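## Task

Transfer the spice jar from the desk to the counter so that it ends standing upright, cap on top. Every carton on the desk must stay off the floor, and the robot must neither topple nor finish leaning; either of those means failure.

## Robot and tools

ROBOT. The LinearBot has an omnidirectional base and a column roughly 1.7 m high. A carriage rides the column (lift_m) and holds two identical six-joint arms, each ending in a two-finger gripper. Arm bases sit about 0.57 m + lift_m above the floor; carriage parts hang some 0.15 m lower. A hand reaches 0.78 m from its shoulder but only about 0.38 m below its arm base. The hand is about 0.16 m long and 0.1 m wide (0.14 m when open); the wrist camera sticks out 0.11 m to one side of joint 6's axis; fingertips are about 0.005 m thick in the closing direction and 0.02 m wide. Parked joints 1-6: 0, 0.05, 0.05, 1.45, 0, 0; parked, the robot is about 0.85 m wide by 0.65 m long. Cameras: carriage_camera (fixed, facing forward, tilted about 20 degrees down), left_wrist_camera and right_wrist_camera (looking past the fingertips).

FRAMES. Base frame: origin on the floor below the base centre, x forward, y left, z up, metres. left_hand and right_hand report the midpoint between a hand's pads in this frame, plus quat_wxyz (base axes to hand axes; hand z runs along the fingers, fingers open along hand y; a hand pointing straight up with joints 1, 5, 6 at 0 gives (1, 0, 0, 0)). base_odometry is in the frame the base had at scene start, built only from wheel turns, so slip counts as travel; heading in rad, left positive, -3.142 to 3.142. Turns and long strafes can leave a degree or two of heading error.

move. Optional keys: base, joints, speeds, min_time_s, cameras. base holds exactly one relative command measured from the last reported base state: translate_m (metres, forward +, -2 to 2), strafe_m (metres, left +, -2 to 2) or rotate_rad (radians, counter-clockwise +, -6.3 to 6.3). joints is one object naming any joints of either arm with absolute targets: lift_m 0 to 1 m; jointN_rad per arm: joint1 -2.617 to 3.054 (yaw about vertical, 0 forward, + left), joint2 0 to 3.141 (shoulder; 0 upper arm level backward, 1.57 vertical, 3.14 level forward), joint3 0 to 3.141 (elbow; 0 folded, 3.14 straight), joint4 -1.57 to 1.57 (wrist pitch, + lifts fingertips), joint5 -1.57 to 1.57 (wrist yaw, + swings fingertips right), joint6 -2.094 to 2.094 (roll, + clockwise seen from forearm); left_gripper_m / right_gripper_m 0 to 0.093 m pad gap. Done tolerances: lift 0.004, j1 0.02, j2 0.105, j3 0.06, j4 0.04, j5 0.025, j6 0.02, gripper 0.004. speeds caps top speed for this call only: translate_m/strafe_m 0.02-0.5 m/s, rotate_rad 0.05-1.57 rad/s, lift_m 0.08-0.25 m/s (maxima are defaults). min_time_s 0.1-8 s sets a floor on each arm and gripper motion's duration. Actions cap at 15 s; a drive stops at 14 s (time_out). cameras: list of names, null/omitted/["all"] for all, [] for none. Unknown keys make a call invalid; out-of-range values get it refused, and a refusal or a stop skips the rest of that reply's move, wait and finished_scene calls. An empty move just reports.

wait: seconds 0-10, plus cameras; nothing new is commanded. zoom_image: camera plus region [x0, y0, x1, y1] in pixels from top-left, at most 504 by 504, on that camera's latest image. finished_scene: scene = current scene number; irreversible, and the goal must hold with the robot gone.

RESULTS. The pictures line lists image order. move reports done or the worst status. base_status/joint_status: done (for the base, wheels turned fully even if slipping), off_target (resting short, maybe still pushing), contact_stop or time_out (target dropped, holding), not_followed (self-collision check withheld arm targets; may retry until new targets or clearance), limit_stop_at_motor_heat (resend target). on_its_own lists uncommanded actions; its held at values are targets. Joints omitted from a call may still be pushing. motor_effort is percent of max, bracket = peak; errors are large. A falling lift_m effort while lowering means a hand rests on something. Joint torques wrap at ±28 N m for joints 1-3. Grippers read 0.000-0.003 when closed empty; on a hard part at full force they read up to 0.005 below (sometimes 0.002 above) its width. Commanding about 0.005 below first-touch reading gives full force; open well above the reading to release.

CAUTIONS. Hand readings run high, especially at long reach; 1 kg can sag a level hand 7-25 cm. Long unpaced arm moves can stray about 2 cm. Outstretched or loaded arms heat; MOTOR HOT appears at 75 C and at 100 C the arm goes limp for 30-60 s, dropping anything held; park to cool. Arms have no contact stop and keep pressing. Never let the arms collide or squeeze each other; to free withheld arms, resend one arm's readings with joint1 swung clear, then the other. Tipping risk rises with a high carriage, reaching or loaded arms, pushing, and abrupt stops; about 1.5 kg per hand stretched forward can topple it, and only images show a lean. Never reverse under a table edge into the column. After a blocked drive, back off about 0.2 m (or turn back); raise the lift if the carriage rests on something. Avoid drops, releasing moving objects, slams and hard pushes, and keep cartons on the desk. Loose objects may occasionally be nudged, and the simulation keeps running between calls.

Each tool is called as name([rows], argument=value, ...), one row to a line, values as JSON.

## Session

move(joints={"lift_m": 0.99}, cameras=["carriage_camera"])

move(base={"rotate_rad": 1.5}, cameras=["carriage_camera"])

move(base={"rotate_rad": 1.5}, cameras=["carriage_camera"])

Scene clock: 3.30 s.
Joint torques (N m): left_arm=[0.61 4.34 5.9 -0.22 -0.13 -0.04] | right_arm=[-0.03 4.34 6.99 -0.12 -0.02 -0.12]
move: done
base_odometry: x=+0.000 y=+0.000 heading=+0.000
base_status: not commanded
joint_positions: lift_m=+0.990 left_joint1_rad=-0.017 left_joint2_rad=+0.038 left_joint3_rad=+0.047 left_joint4_rad=+1.430 left_joint5_rad=+0.018 left_joint6_rad=-0.006 left_gripper_m=+0.09396 right_joint1_rad=-0.013 right_joint2_rad=+0.048 right_joint3_rad=+0.042 right_joint4_rad=+1.441 right_joint5_rad=+0.022 right_joint6_rad=-0.023 right_gripper_m=+0.09396
joint_status: all done
motor_effort: lift_m=+31(38) drive_wheels=-2(4)
left_hand: x=+0.2657 y=+0.3054 z=+1.9738 quat_wxyz=(+0.998, +0.009, +0.066, -0.012) (m; base frame)
right_hand: x=+0.2676 y=-0.3133 z=+1.9725 quat_wxyz=(+0.997, +0.011, +0.068, -0.019) (m; base frame)
pictures: carriage_camera
Images, in order (width x height): carriage_camera 504x504.

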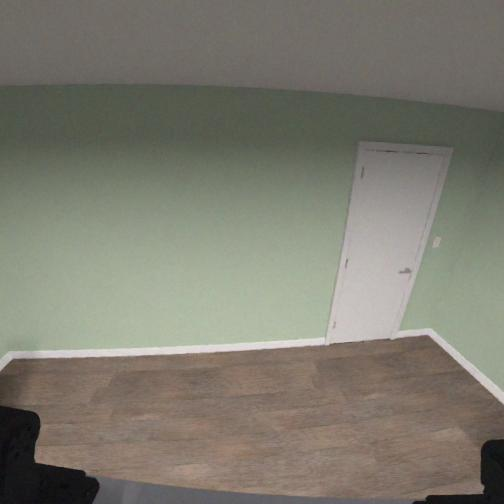

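Scene clock: 6.33 s.
Joint torques (N m): left_arm=[0.59 4.36 5.9 -0.22 -0.13 -0.06] | right_arm=[-0.08 4.37 7.06 -0.13 -0.01 -0.11]
move: done
base_odometry: x=+0.000 y=+0.000 heading=+1.499
base_status: done
joint_positions: lift_m=+0.990 left_joint1_rad=-0.017 left_joint2_rad=+0.038 left_joint3_rad=+0.047 left_joint4_rad=+1.430 left_joint5_rad=+0.017 left_joint6_rad=-0.006 left_gripper_m=+0.09397 right_joint1_rad=-0.013 right_joint2_rad=+0.048 right_joint3_rad=+0.042 right_joint4_rad=+1.440 right_joint5_rad=+0.022 right_joint6_rad=-0.023 right_gripper_m=+0.09397
joint_status: not commanded
motor_effort: lift_m=+31(31) drive_wheels=+6(17)
left_hand: x=+0.2657 y=+0.3055 z=+1.9738 quat_wxyz=(+0.998, +0.009, +0.066, -0.012) (m; base frame)
right_hand: x=+0.2678 y=-0.3133 z=+1.9725 quat_wxyz=(+0.997, +0.011, +0.068, -0.019) (m; base frame)
pictures: carriage_camera
Images, in order (width x height): carriage_camera 504x504.

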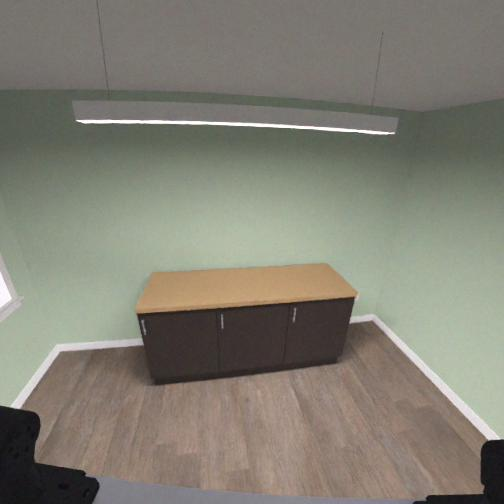

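Scene clock: 9.37 s.
Joint torques (N m): left_arm=[0.49 4.33 5.93 -0.22 -0.13 -0.04] | right_arm=[-0.03 4.42 7.01 -0.13 -0.01 -0.12]
move: done
base_odometry: x=+0.000 y=+0.000 heading=+2.999
base_status: done
joint_positions: lift_m=+0.990 left_joint1_rad=-0.017 left_joint2_rad=+0.038 left_joint3_rad=+0.047 left_joint4_rad=+1.430 left_joint5_rad=+0.017 left_joint6_rad=-0.006 left_gripper_m=+0.09398 right_joint1_rad=-0.013 right_joint2_rad=+0.048 right_joint3_rad=+0.042 right_joint4_rad=+1.440 right_joint5_rad=+0.022 right_joint6_rad=-0.023 right_gripper_m=+0.09398
joint_status: not commanded
motor_effort: lift_m=+31(31) drive_wheels=+7(15)
left_hand: x=+0.2657 y=+0.3055 z=+1.9738 quat_wxyz=(+0.998, +0.009, +0.066, -0.012) (m; base frame)
right_hand: x=+0.2678 y=-0.3133 z=+1.9725 quat_wxyz=(+0.997, +0.011, +0.068, -0.019) (m; base frame)
pictures: carriage_camera
Images, in order (width x height): carriage_camera 504x504.

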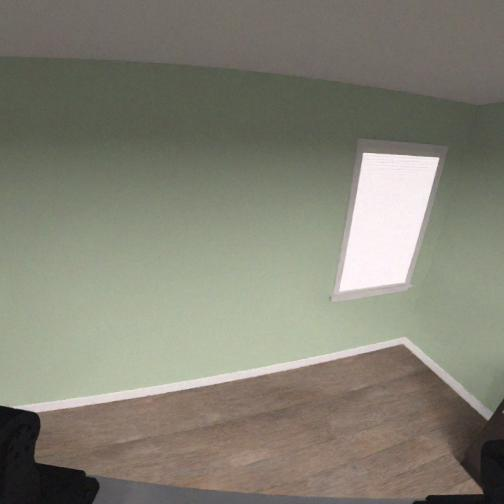

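move(base={"rotate_rad": 1.767}, cameras=["carriage_camera"])

zoom_image(camera="carriage_camera", region=[100, 240, 450, 400])

Scene clock: 18.83 s.
Joint torques (N m): left_arm=[0.61 4.31 5.9 -0.21 -0.13 -0.06] | right_arm=[-0.02 4.41 7.05 -0.12 -0.01 -0.11]
move: done
base_odometry: x=+0.000 y=+0.000 heading=-1.518
base_status: done
joint_positions: lift_m=+0.990 left_joint1_rad=-0.017 left_joint2_rad=+0.038 left_joint3_rad=+0.047 left_joint4_rad=+1.430 left_joint5_rad=+0.017 left_joint6_rad=-0.006 left_gripper_m=+0.09398 right_joint1_rad=-0.013 right_joint2_rad=+0.048 right_joint3_rad=+0.042 right_joint4_rad=+1.440 right_joint5_rad=+0.022 right_joint6_rad=-0.023 right_gripper_m=+0.09398
joint_status: not commanded
motor_effort: lift_m=+31(31) drive_wheels=+4(15)
left_hand: x=+0.2657 y=+0.3056 z=+1.9738 quat_wxyz=(+0.998, +0.009, +0.066, -0.012) (m; base frame)
right_hand: x=+0.2680 y=-0.3133 z=+1.9725 quat_wxyz=(+0.997, +0.011, +0.069, -0.019) (m; base frame)
pictures: carriage_camera
Images, in order (width x height): carriage_camera 504x504.

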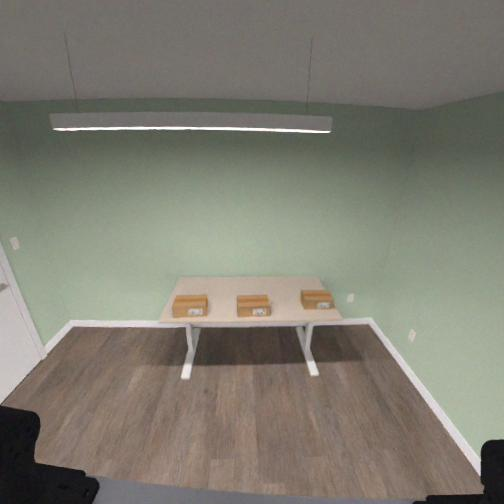

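Scaled by 1.440 from the camera's 504x504 image, which has a finer 720x720 frame.

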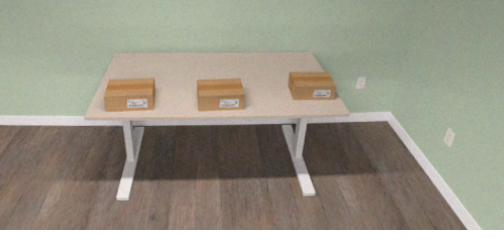

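move(base={"rotate_rad": 0.025}, cameras=[])

move(base={"translate_m": 0.82}, cameras=["carriage_camera"])

zoom_image(camera="carriage_camera", region=[80, 310, 430, 450])

Scene clock: 24.10 s.
Joint torques (N m): left_arm=[0.49 4.27 5.9 -0.21 -0.12 -0.06] | right_arm=[-0.03 4.36 7.04 -0.12 -0.02 -0.11]
move: done
base_odometry: x=+0.000 y=+0.000 heading=-1.493
base_status: done
joint_positions: lift_m=+0.990 left_joint1_rad=-0.017 left_joint2_rad=+0.038 left_joint3_rad=+0.047 left_joint4_rad=+1.430 left_joint5_rad=+0.017 left_joint6_rad=-0.006 left_gripper_m=+0.09398 right_joint1_rad=-0.013 right_joint2_rad=+0.048 right_joint3_rad=+0.042 right_joint4_rad=+1.440 right_joint5_rad=+0.022 right_joint6_rad=-0.023 right_gripper_m=+0.09398
joint_status: not commanded
motor_effort: lift_m=+31(31) drive_wheels=+6(11)
left_hand: x=+0.2657 y=+0.3056 z=+1.9738 quat_wxyz=(+0.998, +0.009, +0.066, -0.012) (m; base frame)
right_hand: x=+0.2680 y=-0.3133 z=+1.9725 quat_wxyz=(+0.997, +0.011, +0.069, -0.019) (m; base frame)
pictures: none
No camera images: "cameras" was empty.

Scene clock: 28.00 s.
Joint torques (N m): left_arm=[0.59 4.25 5.76 -0.24 -0.12 -0.05] | right_arm=[-0.01 4.34 6.98 -0.09 -0.01 -0.12]
move: done
base_odometry: x=+0.065 y=-0.817 heading=-1.492
base_status: done
joint_positions: lift_m=+0.990 left_joint1_rad=-0.017 left_joint2_rad=+0.038 left_joint3_rad=+0.047 left_joint4_rad=+1.428 left_joint5_rad=+0.017 left_joint6_rad=-0.006 left_gripper_m=+0.09398 right_joint1_rad=-0.013 right_joint2_rad=+0.048 right_joint3_rad=+0.042 right_joint4_rad=+1.438 right_joint5_rad=+0.022 right_joint6_rad=-0.023 right_gripper_m=+0.09398
joint_status: not commanded
motor_effort: lift_m=+31(31) drive_wheels=-11(23)
left_hand: x=+0.2661 y=+0.3055 z=+1.9737 quat_wxyz=(+0.998, +0.009, +0.067, -0.012) (m; base frame)
right_hand: x=+0.2684 y=-0.3133 z=+1.9724 quat_wxyz=(+0.997, +0.011, +0.069, -0.019) (m; base frame)
pictures: carriage_camera
Images, in order (width x height): carriage_camera 504x504.

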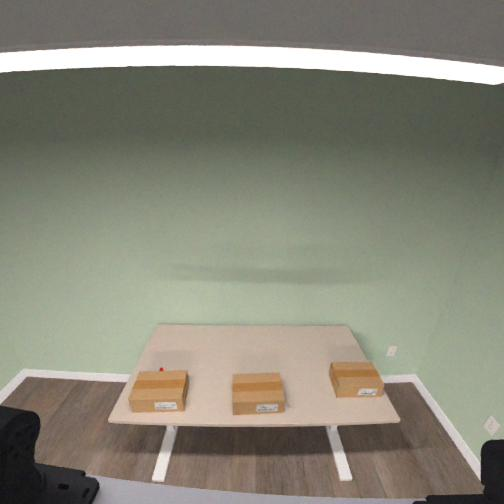

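Scaled by 1.440 from the camera's 504x504 image, which has a finer 720x720 frame.

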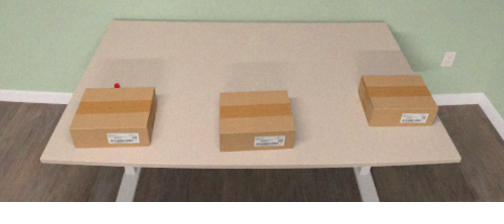

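move(base={"strafe_m": 0.225}, joints={"left_joint1_rad": 0, "left_joint2_rad": 2.6, "left_joint3_rad": 1.8, "left_joint4_rad": -0.77, "left_joint5_rad": 0, "left_joint6_rad": 0}, min_time_s=2.5, cameras=[])

move(base={"translate_m": 0.38}, joints={"lift_m": 0.65}, cameras=["carriage_camera", "left_wrist_camera"])

zoom_image(camera="left_wrist_camera", region=[100, 0, 450, 300])

Scene clock: 41.73 s.
Joint torques (N m): left_arm=[0.85 -14.37 8.05 0.46 -0.2 0.03] | right_arm=[0.01 4.38 7.01 -0.09 0 -0.12]
move: done
base_odometry: x=+0.289 y=-0.800 heading=-1.492
base_status: done
joint_positions: lift_m=+0.990 left_joint1_rad=-0.003 left_joint2_rad=+2.584 left_joint3_rad=+1.778 left_joint4_rad=-0.754 left_joint5_rad=+0.008 left_joint6_rad=-0.006 left_gripper_m=+0.09398 right_joint1_rad=-0.013 right_joint2_rad=+0.048 right_joint3_rad=+0.042 right_joint4_rad=+1.438 right_joint5_rad=+0.022 right_joint6_rad=-0.023 right_gripper_m=+0.09398
joint_status: all done
motor_effort: lift_m=+31(31) drive_wheels=-4(12)
left_hand: x=+0.6923 y=+0.3062 z=+1.4166 quat_wxyz=(+0.005, -0.001, +1.000, -0.004) (m; base frame)
right_hand: x=+0.2684 y=-0.3133 z=+1.9724 quat_wxyz=(+0.997, +0.011, +0.069, -0.019) (m; base frame)
pictures: none
No camera images: "cameras" was empty.

Scene clock: 44.60 s.
Joint torques (N m): left_arm=[0.83 -15.45 7.28 0.49 -0.18 0.01] | right_arm=[0.01 4.33 7.04 -0.08 -0.02 -0.11]
move: done
base_odometry: x=+0.319 y=-1.179 heading=-1.491
base_status: done
joint_positions: lift_m=+0.650 left_joint1_rad=-0.003 left_joint2_rad=+2.595 left_joint3_rad=+1.784 left_joint4_rad=-0.763 left_joint5_rad=+0.007 left_joint6_rad=-0.006 left_gripper_m=+0.09398 right_joint1_rad=-0.013 right_joint2_rad=+0.048 right_joint3_rad=+0.042 right_joint4_rad=+1.437 right_joint5_rad=+0.022 right_joint6_rad=-0.023 right_gripper_m=+0.09398
joint_status: all done
motor_effort: lift_m=+28(28) drive_wheels=-9(16)
left_hand: x=+0.6899 y=+0.3064 z=+1.0734 quat_wxyz=(-0.001, -0.001, +1.000, -0.003) (m; base frame)
right_hand: x=+0.2687 y=-0.3133 z=+1.6327 quat_wxyz=(+0.997, +0.011, +0.070, -0.019) (m; base frame)
pictures: carriage_camera, left_wrist_camera
Images, in order (width x height): carriage_camera 504x504, left_wrist_camera 504x504.

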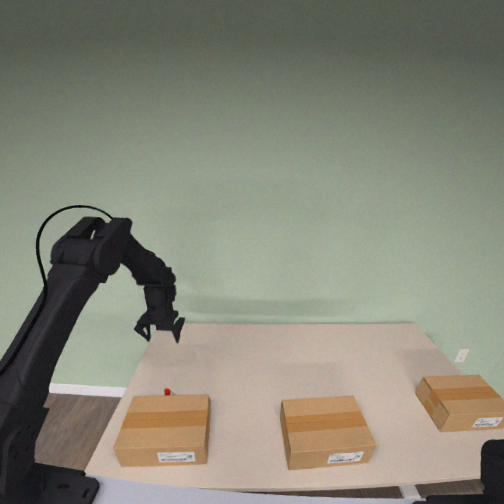

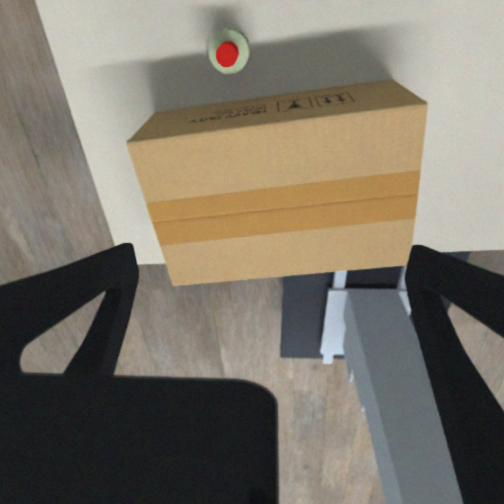

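Scaled by 1.440 from the camera's 504x504 image, which has a finer 720x720 frame.

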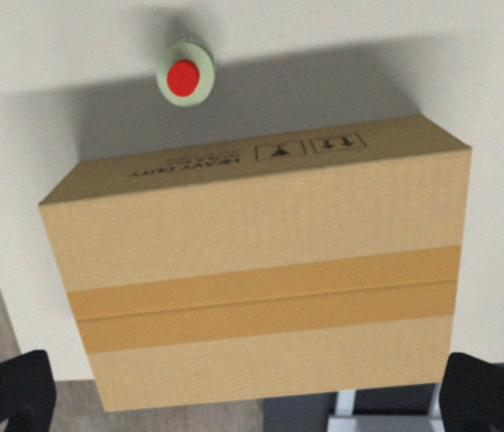

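move(base={"strafe_m": 0.028}, cameras=[])

move(base={"translate_m": 0.044}, joints={"lift_m": 0.48}, cameras=["carriage_camera", "left_wrist_camera"])

zoom_image(camera="left_wrist_camera", region=[130, 60, 430, 360])

Scene clock: 53.10 s.
Joint torques (N m): left_arm=[0.51 -15.57 7.23 0.49 -0.17 0.02] | right_arm=[0.05 4.36 7.01 -0.09 -0.02 -0.11]
move: done
base_odometry: x=+0.347 y=-1.177 heading=-1.492
base_status: done
joint_positions: lift_m=+0.650 left_joint1_rad=+0.001 left_joint2_rad=+2.595 left_joint3_rad=+1.784 left_joint4_rad=-0.765 left_joint5_rad=+0.005 left_joint6_rad=-0.006 left_gripper_m=+0.09398 right_joint1_rad=-0.014 right_joint2_rad=+0.048 right_joint3_rad=+0.042 right_joint4_rad=+1.437 right_joint5_rad=+0.023 right_joint6_rad=-0.023 right_gripper_m=+0.09398
joint_status: not commanded
motor_effort: lift_m=+28(28) drive_wheels=+4(11)
left_hand: x=+0.6896 y=+0.3084 z=+1.0734 quat_wxyz=(-0.002, -0.003, +1.000, -0.003) (m; base frame)
right_hand: x=+0.2687 y=-0.3134 z=+1.6327 quat_wxyz=(+0.997, +0.011, +0.070, -0.019) (m; base frame)
pictures: none
No camera images: "cameras" was empty.

Scene clock: 54.33 s.
Joint torques (N m): left_arm=[0.43 -15.66 7.23 0.5 -0.17 0.01] | right_arm=[0.05 4.4 7.05 -0.08 -0.01 -0.13]
move: done
base_odometry: x=+0.351 y=-1.221 heading=-1.491
base_status: done
joint_positions: lift_m=+0.480 left_joint1_rad=+0.001 left_joint2_rad=+2.596 left_joint3_rad=+1.786 left_joint4_rad=-0.765 left_joint5_rad=+0.005 left_joint6_rad=-0.006 left_gripper_m=+0.09398 right_joint1_rad=-0.014 right_joint2_rad=+0.048 right_joint3_rad=+0.042 right_joint4_rad=+1.436 right_joint5_rad=+0.023 right_joint6_rad=-0.023 right_gripper_m=+0.09398
joint_status: all done
motor_effort: lift_m=+28(28) drive_wheels=-6(18)
left_hand: x=+0.6897 y=+0.3084 z=+0.9031 quat_wxyz=(-0.002, -0.003, +1.000, -0.003) (m; base frame)
right_hand: x=+0.2688 y=-0.3134 z=+1.4626 quat_wxyz=(+0.997, +0.011, +0.070, -0.019) (m; base frame)
pictures: carriage_camera, left_wrist_camera
Images, in order (width x height): carriage_camera 504x504, left_wrist_camera 504x504.

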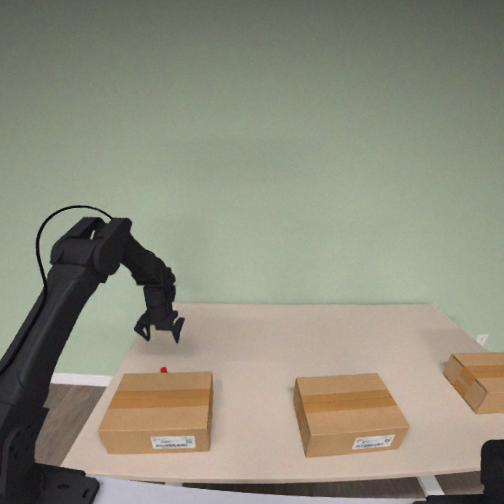

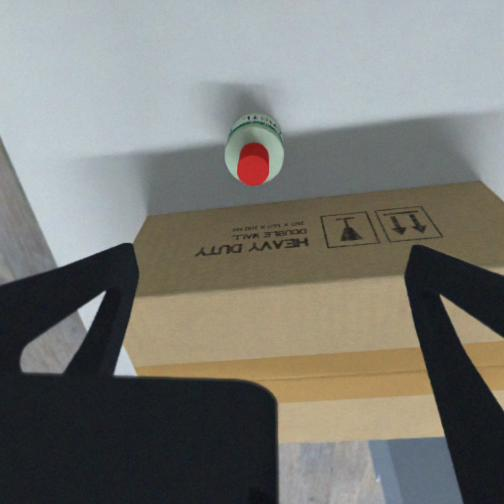

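Scaled by 1.680 from the camera's 504x504 image, which has a finer 720x720 frame.

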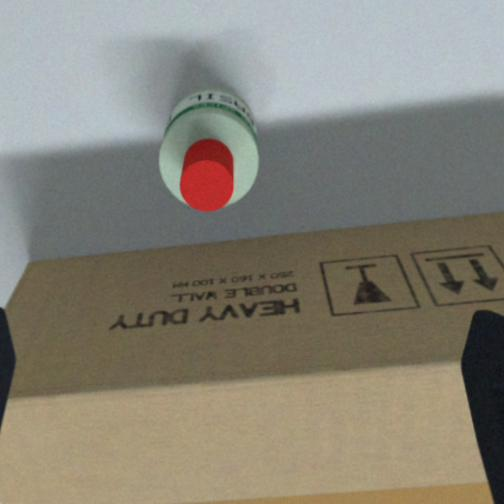

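move(base={"strafe_m": 0.008}, joints={"lift_m": 0.4}, cameras=["left_wrist_camera"])

Scene clock: 77.03 s.
Joint torques (N m): left_arm=[0.36 -15.68 7.02 0.51 -0.17 0.02] | right_arm=[0.08 4.37 7.04 -0.07 -0.01 -0.12]
move: done
base_odometry: x=+0.359 y=-1.220 heading=-1.492
base_status: done
joint_positions: lift_m=+0.400 left_joint1_rad=+0.003 left_joint2_rad=+2.596 left_joint3_rad=+1.788 left_joint4_rad=-0.766 left_joint5_rad=+0.004 left_joint6_rad=-0.006 left_gripper_m=+0.09398 right_joint1_rad=-0.014 right_joint2_rad=+0.048 right_joint3_rad=+0.042 right_joint4_rad=+1.436 right_joint5_rad=+0.023 right_joint6_rad=-0.023 right_gripper_m=+0.09398
joint_status: all done
motor_effort: lift_m=+27(29) drive_wheels=+4(9)
left_hand: x=+0.6901 y=+0.3096 z=+0.8235 quat_wxyz=(-0.002, -0.004, +1.000, -0.002) (m; base frame)
right_hand: x=+0.2688 y=-0.3134 z=+1.3827 quat_wxyz=(+0.997, +0.011, +0.070, -0.019) (m; base frame)
pictures: left_wrist_camera
Images, in order (width x height): left_wrist_camera 504x504.

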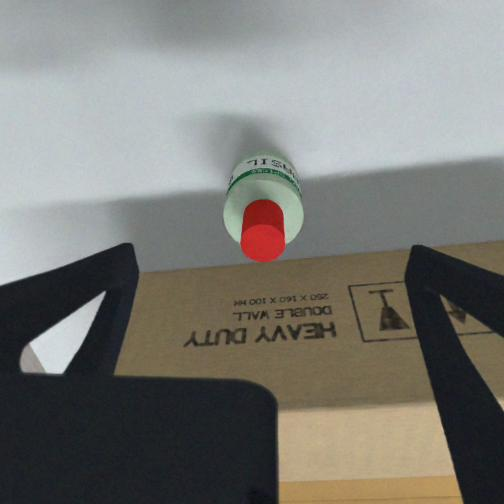

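move(joints={"lift_m": 0.342}, speeds={"lift_m": 0.1}, cameras=["left_wrist_camera"])

move(joints={"left_gripper_m": 0.03}, min_time_s=2, cameras=["left_wrist_camera"])

Scene clock: 86.47 s.
Joint torques (N m): left_arm=[0.43 -15.73 6.82 0.52 -0.16 0.03] | right_arm=[0.06 4.31 7.02 -0.08 -0.01 -0.11]
move: done
base_odometry: x=+0.359 y=-1.220 heading=-1.492
base_status: not commanded
joint_positions: lift_m=+0.342 left_joint1_rad=+0.003 left_joint2_rad=+2.597 left_joint3_rad=+1.789 left_joint4_rad=-0.767 left_joint5_rad=+0.004 left_joint6_rad=-0.006 left_gripper_m=+0.09398 right_joint1_rad=-0.014 right_joint2_rad=+0.048 right_joint3_rad=+0.042 right_joint4_rad=+1.436 right_joint5_rad=+0.023 right_joint6_rad=-0.023 right_gripper_m=+0.09398
joint_status: all done
motor_effort: lift_m=+28(28) drive_wheels=+6(10)
left_hand: x=+0.6903 y=+0.3096 z=+0.7656 quat_wxyz=(-0.002, -0.004, +1.000, -0.002) (m; base frame)
right_hand: x=+0.2688 y=-0.3134 z=+1.3247 quat_wxyz=(+0.997, +0.011, +0.070, -0.019) (m; base frame)
pictures: left_wrist_camera
Images, in order (width x height): left_wrist_camera 504x504.

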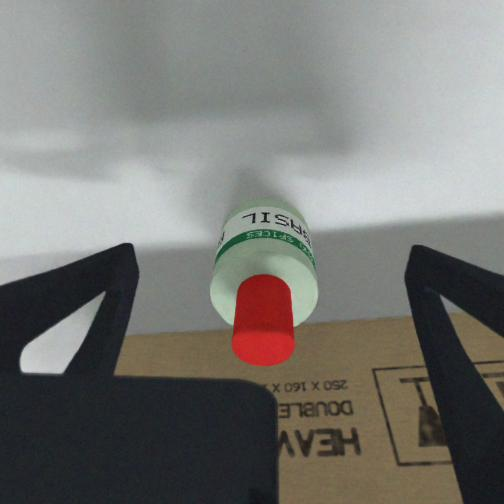

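Scene clock: 88.77 s.
Joint torques (N m): left_arm=[0.38 -15.66 6.72 0.55 -0.17 0.02] | right_arm=[0.13 4.38 7.05 -0.08 -0.01 -0.11]
move: done
base_odometry: x=+0.359 y=-1.220 heading=-1.492
base_status: not commanded
joint_positions: lift_m=+0.342 left_joint1_rad=+0.003 left_joint2_rad=+2.597 left_joint3_rad=+1.791 left_joint4_rad=-0.767 left_joint5_rad=+0.005 left_joint6_rad=-0.006 left_gripper_m=+0.03015 right_joint1_rad=-0.014 right_joint2_rad=+0.048 right_joint3_rad=+0.042 right_joint4_rad=+1.436 right_joint5_rad=+0.023 right_joint6_rad=-0.023 right_gripper_m=+0.09398
joint_status: all done
motor_effort: lift_m=+27(28) drive_wheels=+4(9)
left_hand: x=+0.6909 y=+0.3096 z=+0.7660 quat_wxyz=(-0.001, -0.004, +1.000, -0.002) (m; base frame)
right_hand: x=+0.2688 y=-0.3134 z=+1.3247 quat_wxyz=(+0.997, +0.011, +0.070, -0.019) (m; base frame)
pictures: left_wrist_camera
Images, in order (width x height): left_wrist_camera 504x504.

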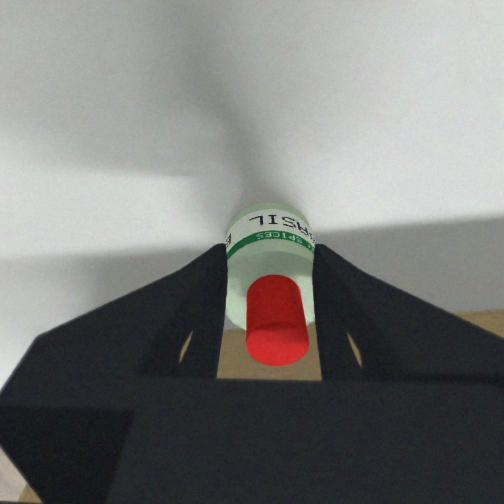

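move(joints={"left_gripper_m": 0.023}, min_time_s=0.8, cameras=["left_wrist_camera"])

Scene clock: 93.03 s.
Joint torques (N m): left_arm=[0.38 -15.66 6.6 0.59 -0.14 0.02] | right_arm=[0.1 4.38 7.02 -0.08 -0.01 -0.12]
move: done
base_odometry: x=+0.359 y=-1.220 heading=-1.492
base_status: not commanded
joint_positions: lift_m=+0.342 left_joint1_rad=+0.003 left_joint2_rad=+2.597 left_joint3_rad=+1.792 left_joint4_rad=-0.772 left_joint5_rad=+0.001 left_joint6_rad=-0.006 left_gripper_m=+0.02313 right_joint1_rad=-0.014 right_joint2_rad=+0.048 right_joint3_rad=+0.042 right_joint4_rad=+1.436 right_joint5_rad=+0.023 right_joint6_rad=-0.023 right_gripper_m=+0.09398
joint_status: all done
motor_effort: lift_m=+28(28) drive_wheels=+4(7)
left_hand: x=+0.6901 y=+0.3101 z=+0.7662 quat_wxyz=(-0.003, -0.004, +1.000, -0.001) (m; base frame)
right_hand: x=+0.2688 y=-0.3134 z=+1.3247 quat_wxyz=(+0.997, +0.011, +0.070, -0.019) (m; base frame)
pictures: left_wrist_camera
Images, in order (width x height): left_wrist_camera 504x504.

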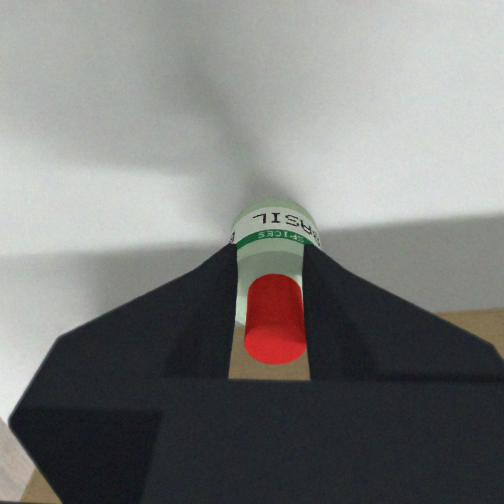

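move(joints={"left_gripper_m": 0.075}, min_time_s=0.8, cameras=["left_wrist_camera"])

move(base={"translate_m": -0.008}, joints={"lift_m": 0.325}, speeds={"lift_m": 0.08}, cameras=["left_wrist_camera"])

Scene clock: 121.97 s.
Joint torques (N m): left_arm=[0.39 -15.65 6.6 0.55 -0.12 0.01] | right_arm=[0.08 4.37 7.02 -0.07 -0.02 -0.12]
move: done
base_odometry: x=+0.359 y=-1.220 heading=-1.492
base_status: not commanded
joint_positions: lift_m=+0.342 left_joint1_rad=+0.003 left_joint2_rad=+2.597 left_joint3_rad=+1.792 left_joint4_rad=-0.769 left_joint5_rad=+0.000 left_joint6_rad=-0.006 left_gripper_m=+0.07490 right_joint1_rad=-0.014 right_joint2_rad=+0.048 right_joint3_rad=+0.042 right_joint4_rad=+1.436 right_joint5_rad=+0.023 right_joint6_rad=-0.023 right_gripper_m=+0.09398
joint_status: all done
motor_effort: lift_m=+28(28) drive_wheels=+6(7)
left_hand: x=+0.6909 y=+0.3103 z=+0.7662 quat_wxyz=(-0.002, -0.004, +1.000, +0.000) (m; base frame)
right_hand: x=+0.2688 y=-0.3134 z=+1.3247 quat_wxyz=(+0.997, +0.011, +0.070, -0.019) (m; base frame)
pictures: left_wrist_camera
Images, in order (width x height): left_wrist_camera 504x504.

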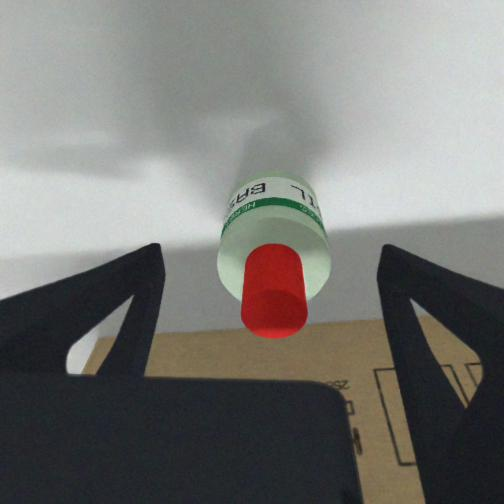

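Scene clock: 122.63 s.
Joint torques (N m): left_arm=[0.44 -15.75 6.53 0.54 -0.11 0.02] | right_arm=[0.06 4.4 7.09 -0.11 -0.01 -0.11]
move: done
base_odometry: x=+0.358 y=-1.212 heading=-1.493
base_status: done
joint_positions: lift_m=+0.325 left_joint1_rad=+0.002 left_joint2_rad=+2.597 left_joint3_rad=+1.793 left_joint4_rad=-0.769 left_joint5_rad=+0.000 left_joint6_rad=-0.006 left_gripper_m=+0.07490 right_joint1_rad=-0.014 right_joint2_rad=+0.047 right_joint3_rad=+0.042 right_joint4_rad=+1.439 right_joint5_rad=+0.023 right_joint6_rad=-0.023 right_gripper_m=+0.09398
joint_status: all done
motor_effort: lift_m=+28(29) drive_wheels=+3(17)
left_hand: x=+0.6911 y=+0.3101 z=+0.7492 quat_wxyz=(-0.001, -0.004, +1.000, +0.000) (m; base frame)
right_hand: x=+0.2681 y=-0.3134 z=+1.3077 quat_wxyz=(+0.997, +0.011, +0.069, -0.019) (m; base frame)
pictures: left_wrist_camera
Images, in order (width x height): left_wrist_camera 504x504.

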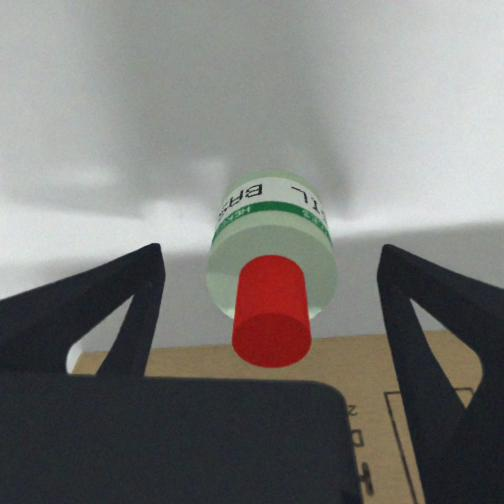

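move(base={"translate_m": 0.017}, joints={"lift_m": 0.32}, speeds={"translate_m": 0.05, "lift_m": 0.08}, cameras=["left_wrist_camera"])

move(joints={"left_gripper_m": 0.032}, min_time_s=1.5, cameras=["left_wrist_camera"])

Scene clock: 150.97 s.
Joint torques (N m): left_arm=[0.65 -16.06 6.67 0.55 -0.12 0.02] | right_arm=[0.09 4.41 7.04 -0.11 -0.01 -0.12]
move: done
base_odometry: x=+0.360 y=-1.229 heading=-1.492
base_status: done
joint_positions: lift_m=+0.320 left_joint1_rad=+0.001 left_joint2_rad=+2.599 left_joint3_rad=+1.793 left_joint4_rad=-0.771 left_joint5_rad=+0.000 left_joint6_rad=-0.006 left_gripper_m=+0.07490 right_joint1_rad=-0.014 right_joint2_rad=+0.047 right_joint3_rad=+0.042 right_joint4_rad=+1.440 right_joint5_rad=+0.023 right_joint6_rad=-0.023 right_gripper_m=+0.09398
joint_status: all done
motor_effort: lift_m=+27(29) drive_wheels=-8(11)
left_hand: x=+0.6901 y=+0.3093 z=+0.7432 quat_wxyz=(-0.003, -0.003, +1.000, +0.000) (m; base frame)
right_hand: x=+0.2678 y=-0.3134 z=+1.3028 quat_wxyz=(+0.997, +0.011, +0.068, -0.019) (m; base frame)
pictures: left_wrist_camera
Images, in order (width x height): left_wrist_camera 504x504.

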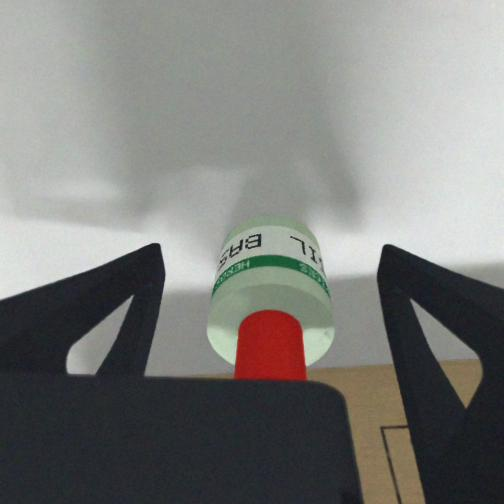

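Scene clock: 152.77 s.
Joint torques (N m): left_arm=[0.55 -15.97 6.56 0.56 -0.11 0.02] | right_arm=[0.09 4.45 7.04 -0.12 -0.02 -0.11]
move: off_target
base_odometry: x=+0.360 y=-1.229 heading=-1.492
base_status: not commanded
joint_positions: lift_m=+0.320 left_joint1_rad=+0.001 left_joint2_rad=+2.599 left_joint3_rad=+1.793 left_joint4_rad=-0.771 left_joint5_rad=+0.000 left_joint6_rad=-0.006 left_gripper_m=+0.03721 right_joint1_rad=-0.014 right_joint2_rad=+0.047 right_joint3_rad=+0.042 right_joint4_rad=+1.440 right_joint5_rad=+0.023 right_joint6_rad=-0.023 right_gripper_m=+0.09398
joint_status: left_gripper_m off_target (ended at +0.03723, target +0.03200)
motor_effort: lift_m=+27(27) drive_wheels=-9(10)
left_hand: x=+0.6901 y=+0.3093 z=+0.7432 quat_wxyz=(-0.003, -0.003, +1.000, +0.000) (m; base frame)
right_hand: x=+0.2678 y=-0.3134 z=+1.3028 quat_wxyz=(+0.997, +0.011, +0.068, -0.019) (m; base frame)
pictures: left_wrist_camera
Images, in order (width x height): left_wrist_camera 504x504.

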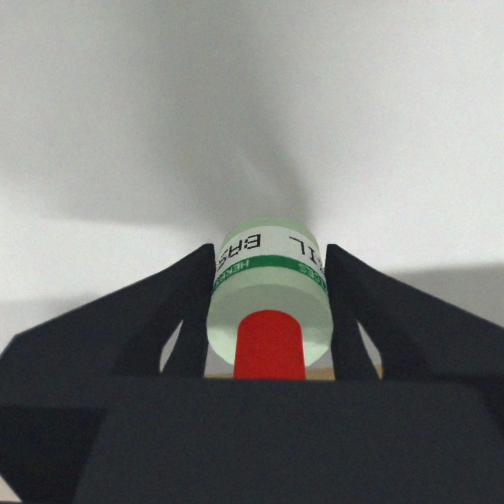

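move(joints={"lift_m": 0.46}, speeds={"lift_m": 0.15}, cameras=["left_wrist_camera"])

move(base={"translate_m": -0.55}, joints={"lift_m": 0.58}, cameras=[])

move(base={"rotate_rad": 3.116}, joints={"lift_m": 0.65}, cameras=["carriage_camera", "left_wrist_camera"])

Scene clock: 173.43 s.
Joint torques (N m): left_arm=[0.65 -16.1 6.65 0.55 -0.12 0.02] | right_arm=[0.09 4.42 7.02 -0.11 0 -0.12]
move: done
base_odometry: x=+0.360 y=-1.229 heading=-1.492
base_status: not commanded
joint_positions: lift_m=+0.460 left_joint1_rad=+0.001 left_joint2_rad=+2.601 left_joint3_rad=+1.793 left_joint4_rad=-0.770 left_joint5_rad=+0.000 left_joint6_rad=-0.006 left_gripper_m=+0.03720 right_joint1_rad=-0.014 right_joint2_rad=+0.047 right_joint3_rad=+0.042 right_joint4_rad=+1.440 right_joint5_rad=+0.023 right_joint6_rad=-0.023 right_gripper_m=+0.09398
joint_status: all done
motor_effort: lift_m=+31(38) drive_wheels=-9(11)
left_hand: x=+0.6900 y=+0.3093 z=+0.8822 quat_wxyz=(-0.004, -0.003, +1.000, +0.000) (m; base frame)
right_hand: x=+0.2678 y=-0.3134 z=+1.4425 quat_wxyz=(+0.997, +0.011, +0.068, -0.019) (m; base frame)
pictures: left_wrist_camera
Images, in order (width x height): left_wrist_camera 504x504.

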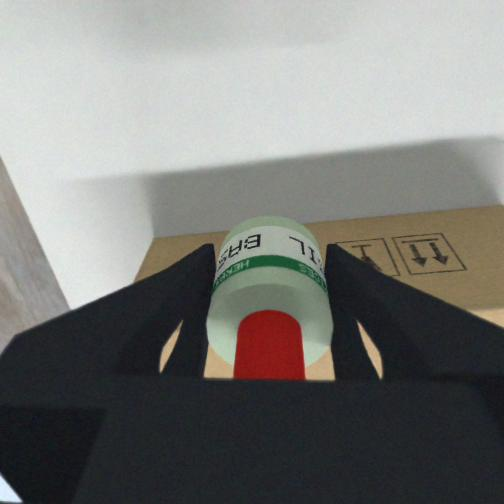

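Scene clock: 176.70 s.
Joint torques (N m): left_arm=[0.54 -16.08 6.48 0.53 -0.12 0.01] | right_arm=[0.09 4.48 7.09 -0.11 -0.01 -0.12]
move: done
base_odometry: x=+0.316 y=-0.681 heading=-1.492
base_status: done
joint_positions: lift_m=+0.580 left_joint1_rad=+0.001 left_joint2_rad=+2.601 left_joint3_rad=+1.793 left_joint4_rad=-0.769 left_joint5_rad=+0.000 left_joint6_rad=-0.006 left_gripper_m=+0.03720 right_joint1_rad=-0.014 right_joint2_rad=+0.047 right_joint3_rad=+0.042 right_joint4_rad=+1.440 right_joint5_rad=+0.023 right_joint6_rad=-0.023 right_gripper_m=+0.09398
joint_status: all done
motor_effort: lift_m=+30(37) drive_wheels=-2(13)
left_hand: x=+0.6902 y=+0.3095 z=+1.0021 quat_wxyz=(-0.003, -0.003, +1.000, +0.000) (m; base frame)
right_hand: x=+0.2678 y=-0.3134 z=+1.5625 quat_wxyz=(+0.997, +0.011, +0.068, -0.019) (m; base frame)
pictures: none
No camera images: "cameras" was empty.

Scene clock: 180.97 s.
Joint torques (N m): left_arm=[0.55 -16.21 6.54 0.47 -0.05 0.02] | right_arm=[0.12 4.44 7.06 -0.09 -0.02 -0.12]
move: done
base_odometry: x=+0.317 y=-0.681 heading=+1.624
base_status: done
joint_positions: lift_m=+0.650 left_joint1_rad=+0.003 left_joint2_rad=+2.601 left_joint3_rad=+1.793 left_joint4_rad=-0.762 left_joint5_rad=-0.002 left_joint6_rad=-0.006 left_gripper_m=+0.03719 right_joint1_rad=-0.014 right_joint2_rad=+0.047 right_joint3_rad=+0.042 right_joint4_rad=+1.437 right_joint5_rad=+0.023 right_joint6_rad=-0.023 right_gripper_m=+0.09400
joint_status: all done
motor_effort: lift_m=+30(39) drive_wheels=+9(20)
left_hand: x=+0.6918 y=+0.3104 z=+1.0721 quat_wxyz=(+0.000, -0.004, +1.000, +0.001) (m; base frame)
right_hand: x=+0.2683 y=-0.3134 z=+1.6325 quat_wxyz=(+0.997, +0.011, +0.069, -0.019) (m; base frame)
pictures: carriage_camera, left_wrist_camera
Images, in order (width x height): carriage_camera 504x504, left_wrist_camera 504x504.

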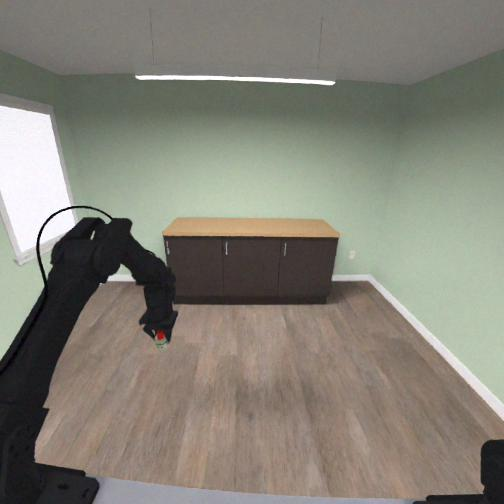

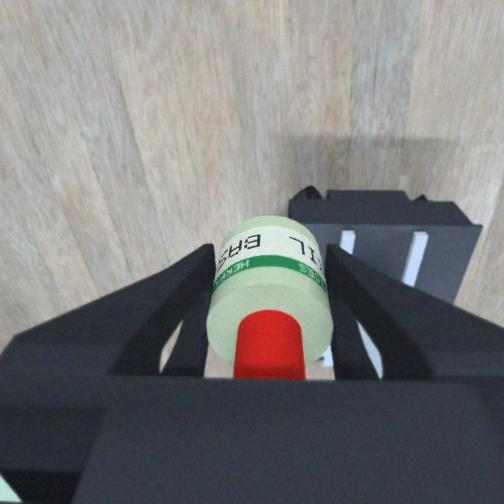

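move(base={"translate_m": 1.87}, joints={"lift_m": 0.59}, cameras=["carriage_camera", "left_wrist_camera"])

Scene clock: 191.77 s.
Joint torques (N m): left_arm=[0.46 -16.17 6.64 0.55 -0.1 0.02] | right_arm=[0.09 4.46 7.04 -0.11 -0.01 -0.12]
move: done
base_odometry: x=+0.214 y=+1.186 heading=+1.625
base_status: done
joint_positions: lift_m=+0.590 left_joint1_rad=+0.002 left_joint2_rad=+2.602 left_joint3_rad=+1.793 left_joint4_rad=-0.769 left_joint5_rad=-0.002 left_joint6_rad=-0.006 left_gripper_m=+0.03719 right_joint1_rad=-0.014 right_joint2_rad=+0.047 right_joint3_rad=+0.042 right_joint4_rad=+1.438 right_joint5_rad=+0.023 right_joint6_rad=-0.023 right_gripper_m=+0.09400
joint_status: all done
motor_effort: lift_m=+28(29) drive_wheels=-10(23)
left_hand: x=+0.6898 y=+0.3101 z=+1.0118 quat_wxyz=(-0.004, -0.004, +1.000, +0.001) (m; base frame)
right_hand: x=+0.2680 y=-0.3134 z=+1.5727 quat_wxyz=(+0.997, +0.011, +0.069, -0.019) (m; base frame)
pictures: carriage_camera, left_wrist_camera
Images, in order (width x height): carriage_camera 504x504, left_wrist_camera 504x504.

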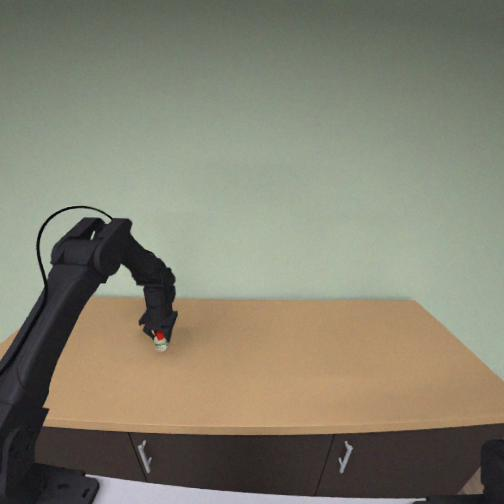

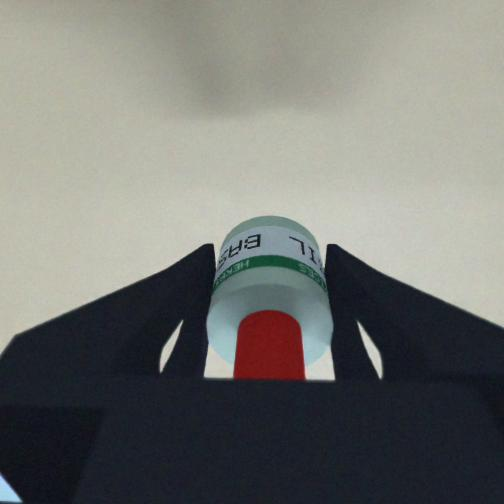

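move(joints={"lift_m": 0.525}, speeds={"lift_m": 0.15}, cameras=["left_wrist_camera"])

move(joints={"lift_m": 0.514}, speeds={"lift_m": 0.08}, cameras=[])

move(joints={"lift_m": 0.506}, speeds={"lift_m": 0.08}, cameras=["carriage_camera", "left_wrist_camera"])

Scene clock: 200.97 s.
Joint torques (N m): left_arm=[0.5 -16.21 6.56 0.55 -0.1 0.01] | right_arm=[0.06 4.45 7.04 -0.1 -0.01 -0.13]
move: done
base_odometry: x=+0.214 y=+1.186 heading=+1.625
base_status: not commanded
joint_positions: lift_m=+0.525 left_joint1_rad=+0.002 left_joint2_rad=+2.603 left_joint3_rad=+1.793 left_joint4_rad=-0.770 left_joint5_rad=-0.002 left_joint6_rad=-0.006 left_gripper_m=+0.03719 right_joint1_rad=-0.014 right_joint2_rad=+0.047 right_joint3_rad=+0.042 right_joint4_rad=+1.438 right_joint5_rad=+0.023 right_joint6_rad=-0.023 right_gripper_m=+0.09400
joint_status: all done
motor_effort: lift_m=+28(29) drive_wheels=-10(13)
left_hand: x=+0.6896 y=+0.3101 z=+0.9467 quat_wxyz=(-0.004, -0.004, +1.000, +0.001) (m; base frame)
right_hand: x=+0.2680 y=-0.3134 z=+1.5077 quat_wxyz=(+0.997, +0.011, +0.069, -0.019) (m; base frame)
pictures: left_wrist_camera
Images, in order (width x height): left_wrist_camera 504x504.

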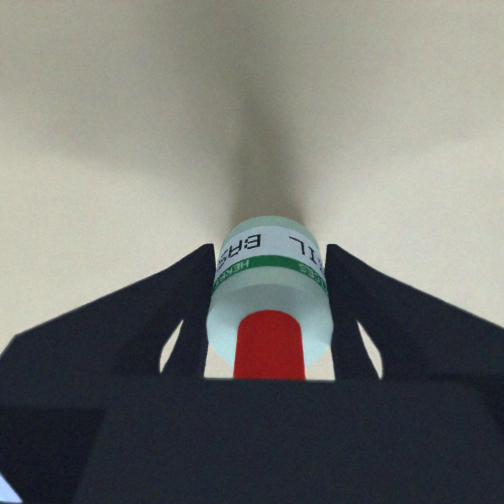

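Scene clock: 201.47 s.
Joint torques (N m): left_arm=[0.49 -16.36 6.58 0.56 -0.09 0.02] | right_arm=[0.06 4.48 7.05 -0.09 -0.02 -0.12]
move: done
base_odometry: x=+0.214 y=+1.186 heading=+1.625
base_status: not commanded
joint_positions: lift_m=+0.514 left_joint1_rad=+0.002 left_joint2_rad=+2.603 left_joint3_rad=+1.793 left_joint4_rad=-0.769 left_joint5_rad=-0.002 left_joint6_rad=-0.006 left_gripper_m=+0.03719 right_joint1_rad=-0.014 right_joint2_rad=+0.047 right_joint3_rad=+0.042 right_joint4_rad=+1.438 right_joint5_rad=+0.023 right_joint6_rad=-0.023 right_gripper_m=+0.09400
joint_status: all done
motor_effort: lift_m=+28(28) drive_wheels=-9(12)
left_hand: x=+0.6897 y=+0.3101 z=+0.9357 quat_wxyz=(-0.004, -0.004, +1.000, +0.001) (m; base frame)
right_hand: x=+0.2680 y=-0.3134 z=+1.4967 quat_wxyz=(+0.997, +0.011, +0.069, -0.019) (m; base frame)
pictures: none
No camera images: "cameras" was empty.

Scene clock: 201.93 s.
Joint torques (N m): left_arm=[0.5 -15.6 6.04 0.64 -0.09 0.02] | right_arm=[0.08 4.44 6.98 -0.1 -0.01 -0.11]
move: done
base_odometry: x=+0.214 y=+1.186 heading=+1.625
base_status: not commanded
joint_positions: lift_m=+0.506 left_joint1_rad=+0.002 left_joint2_rad=+2.596 left_joint3_rad=+1.798 left_joint4_rad=-0.772 left_joint5_rad=-0.002 left_joint6_rad=-0.005 left_gripper_m=+0.03719 right_joint1_rad=-0.014 right_joint2_rad=+0.047 right_joint3_rad=+0.042 right_joint4_rad=+1.438 right_joint5_rad=+0.023 right_joint6_rad=-0.023 right_gripper_m=+0.09400
joint_status: all done
motor_effort: lift_m=+26(26) drive_wheels=+6(11)
left_hand: x=+0.6927 y=+0.3101 z=+0.9322 quat_wxyz=(+0.001, -0.004, +1.000, +0.001) (m; base frame)
right_hand: x=+0.2680 y=-0.3134 z=+1.4889 quat_wxyz=(+0.997, +0.011, +0.069, -0.019) (m; base frame)
pictures: carriage_camera, left_wrist_camera
Images, in order (width x height): carriage_camera 504x504, left_wrist_camera 504x504.

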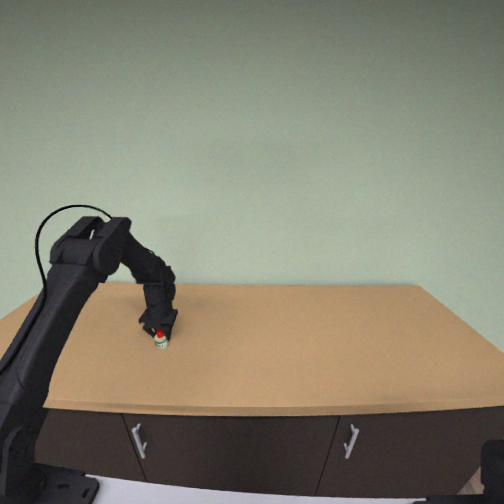

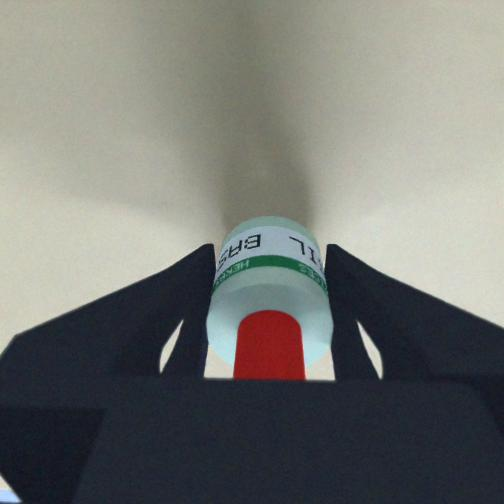

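move(joints={"lift_m": 0.51}, speeds={"lift_m": 0.08}, cameras=[])

move(joints={"left_gripper_m": 0.085}, min_time_s=2, cameras=["left_wrist_camera"])

move(joints={"lift_m": 0.64}, speeds={"lift_m": 0.12}, cameras=["left_wrist_camera", "carriage_camera"])

Scene clock: 208.37 s.
Joint torques (N m): left_arm=[0.62 -15.57 6.09 0.59 -0.11 0.02] | right_arm=[0.06 4.42 7.02 -0.08 -0.02 -0.12]
move: done
base_odometry: x=+0.214 y=+1.186 heading=+1.625
base_status: not commanded
joint_positions: lift_m=+0.510 left_joint1_rad=+0.002 left_joint2_rad=+2.596 left_joint3_rad=+1.798 left_joint4_rad=-0.770 left_joint5_rad=-0.002 left_joint6_rad=-0.005 left_gripper_m=+0.03719 right_joint1_rad=-0.014 right_joint2_rad=+0.047 right_joint3_rad=+0.042 right_joint4_rad=+1.438 right_joint5_rad=+0.023 right_joint6_rad=-0.023 right_gripper_m=+0.09400
joint_status: all done
motor_effort: lift_m=+31(36) drive_wheels=+9(11)
left_hand: x=+0.6932 y=+0.3101 z=+0.9355 quat_wxyz=(+0.002, -0.004, +1.000, +0.001) (m; base frame)
right_hand: x=+0.2680 y=-0.3134 z=+1.4924 quat_wxyz=(+0.997, +0.011, +0.069, -0.019) (m; base frame)
pictures: none
No camera images: "cameras" was empty.

Scene clock: 210.67 s.
Joint torques (N m): left_arm=[0.46 -15.66 6.05 0.59 -0.11 0.01] | right_arm=[0.08 4.46 7.06 -0.1 -0.02 -0.13]
move: done
base_odometry: x=+0.214 y=+1.186 heading=+1.625
base_status: not commanded
joint_positions: lift_m=+0.510 left_joint1_rad=+0.002 left_joint2_rad=+2.596 left_joint3_rad=+1.798 left_joint4_rad=-0.770 left_joint5_rad=-0.002 left_joint6_rad=-0.005 left_gripper_m=+0.08492 right_joint1_rad=-0.014 right_joint2_rad=+0.047 right_joint3_rad=+0.042 right_joint4_rad=+1.438 right_joint5_rad=+0.023 right_joint6_rad=-0.023 right_gripper_m=+0.09400
joint_status: all done
motor_effort: lift_m=+31(32) drive_wheels=+5(12)
left_hand: x=+0.6932 y=+0.3101 z=+0.9355 quat_wxyz=(+0.002, -0.004, +1.000, +0.001) (m; base frame)
right_hand: x=+0.2680 y=-0.3134 z=+1.4924 quat_wxyz=(+0.997, +0.011, +0.069, -0.019) (m; base frame)
pictures: left_wrist_camera
Images, in order (width x height): left_wrist_camera 504x504.

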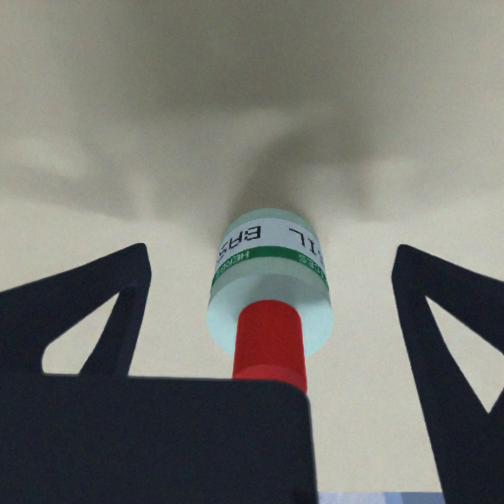

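Scene clock: 212.17 s.
Joint torques (N m): left_arm=[0.43 -15.75 6.15 0.53 -0.11 0.01] | right_arm=[0.1 4.48 7.05 -0.1 -0.01 -0.11]
move: done
base_odometry: x=+0.214 y=+1.186 heading=+1.625
base_status: not commanded
joint_positions: lift_m=+0.640 left_joint1_rad=+0.002 left_joint2_rad=+2.597 left_joint3_rad=+1.798 left_joint4_rad=-0.770 left_joint5_rad=-0.002 left_joint6_rad=-0.005 left_gripper_m=+0.08492 right_joint1_rad=-0.014 right_joint2_rad=+0.047 right_joint3_rad=+0.042 right_joint4_rad=+1.438 right_joint5_rad=+0.023 right_joint6_rad=-0.023 right_gripper_m=+0.09400
joint_status: all done
motor_effort: lift_m=+31(37) drive_wheels=+7(12)
left_hand: x=+0.6928 y=+0.3101 z=+1.0649 quat_wxyz=(+0.001, -0.004, +1.000, +0.001) (m; base frame)
right_hand: x=+0.2680 y=-0.3134 z=+1.6225 quat_wxyz=(+0.997, +0.011, +0.069, -0.019) (m; base frame)
pictures: carriage_camera, left_wrist_camera
Images, in order (width x height): carriage_camera 504x504, left_wrist_camera 504x504.

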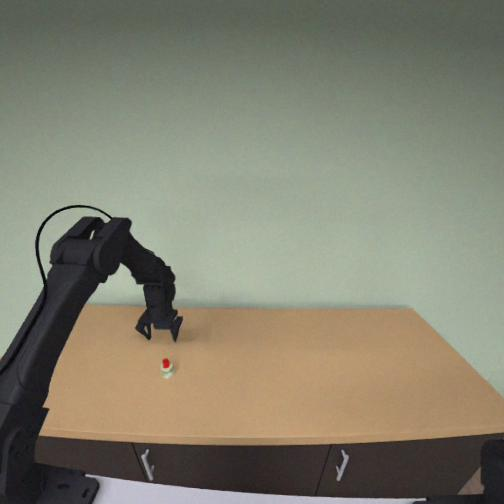

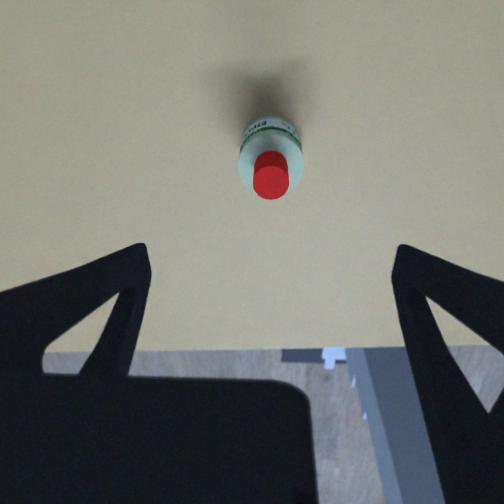

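Jar stands upright with cap up on the counter.

finished_scene(scene=3)

The scene is finished: the task was done.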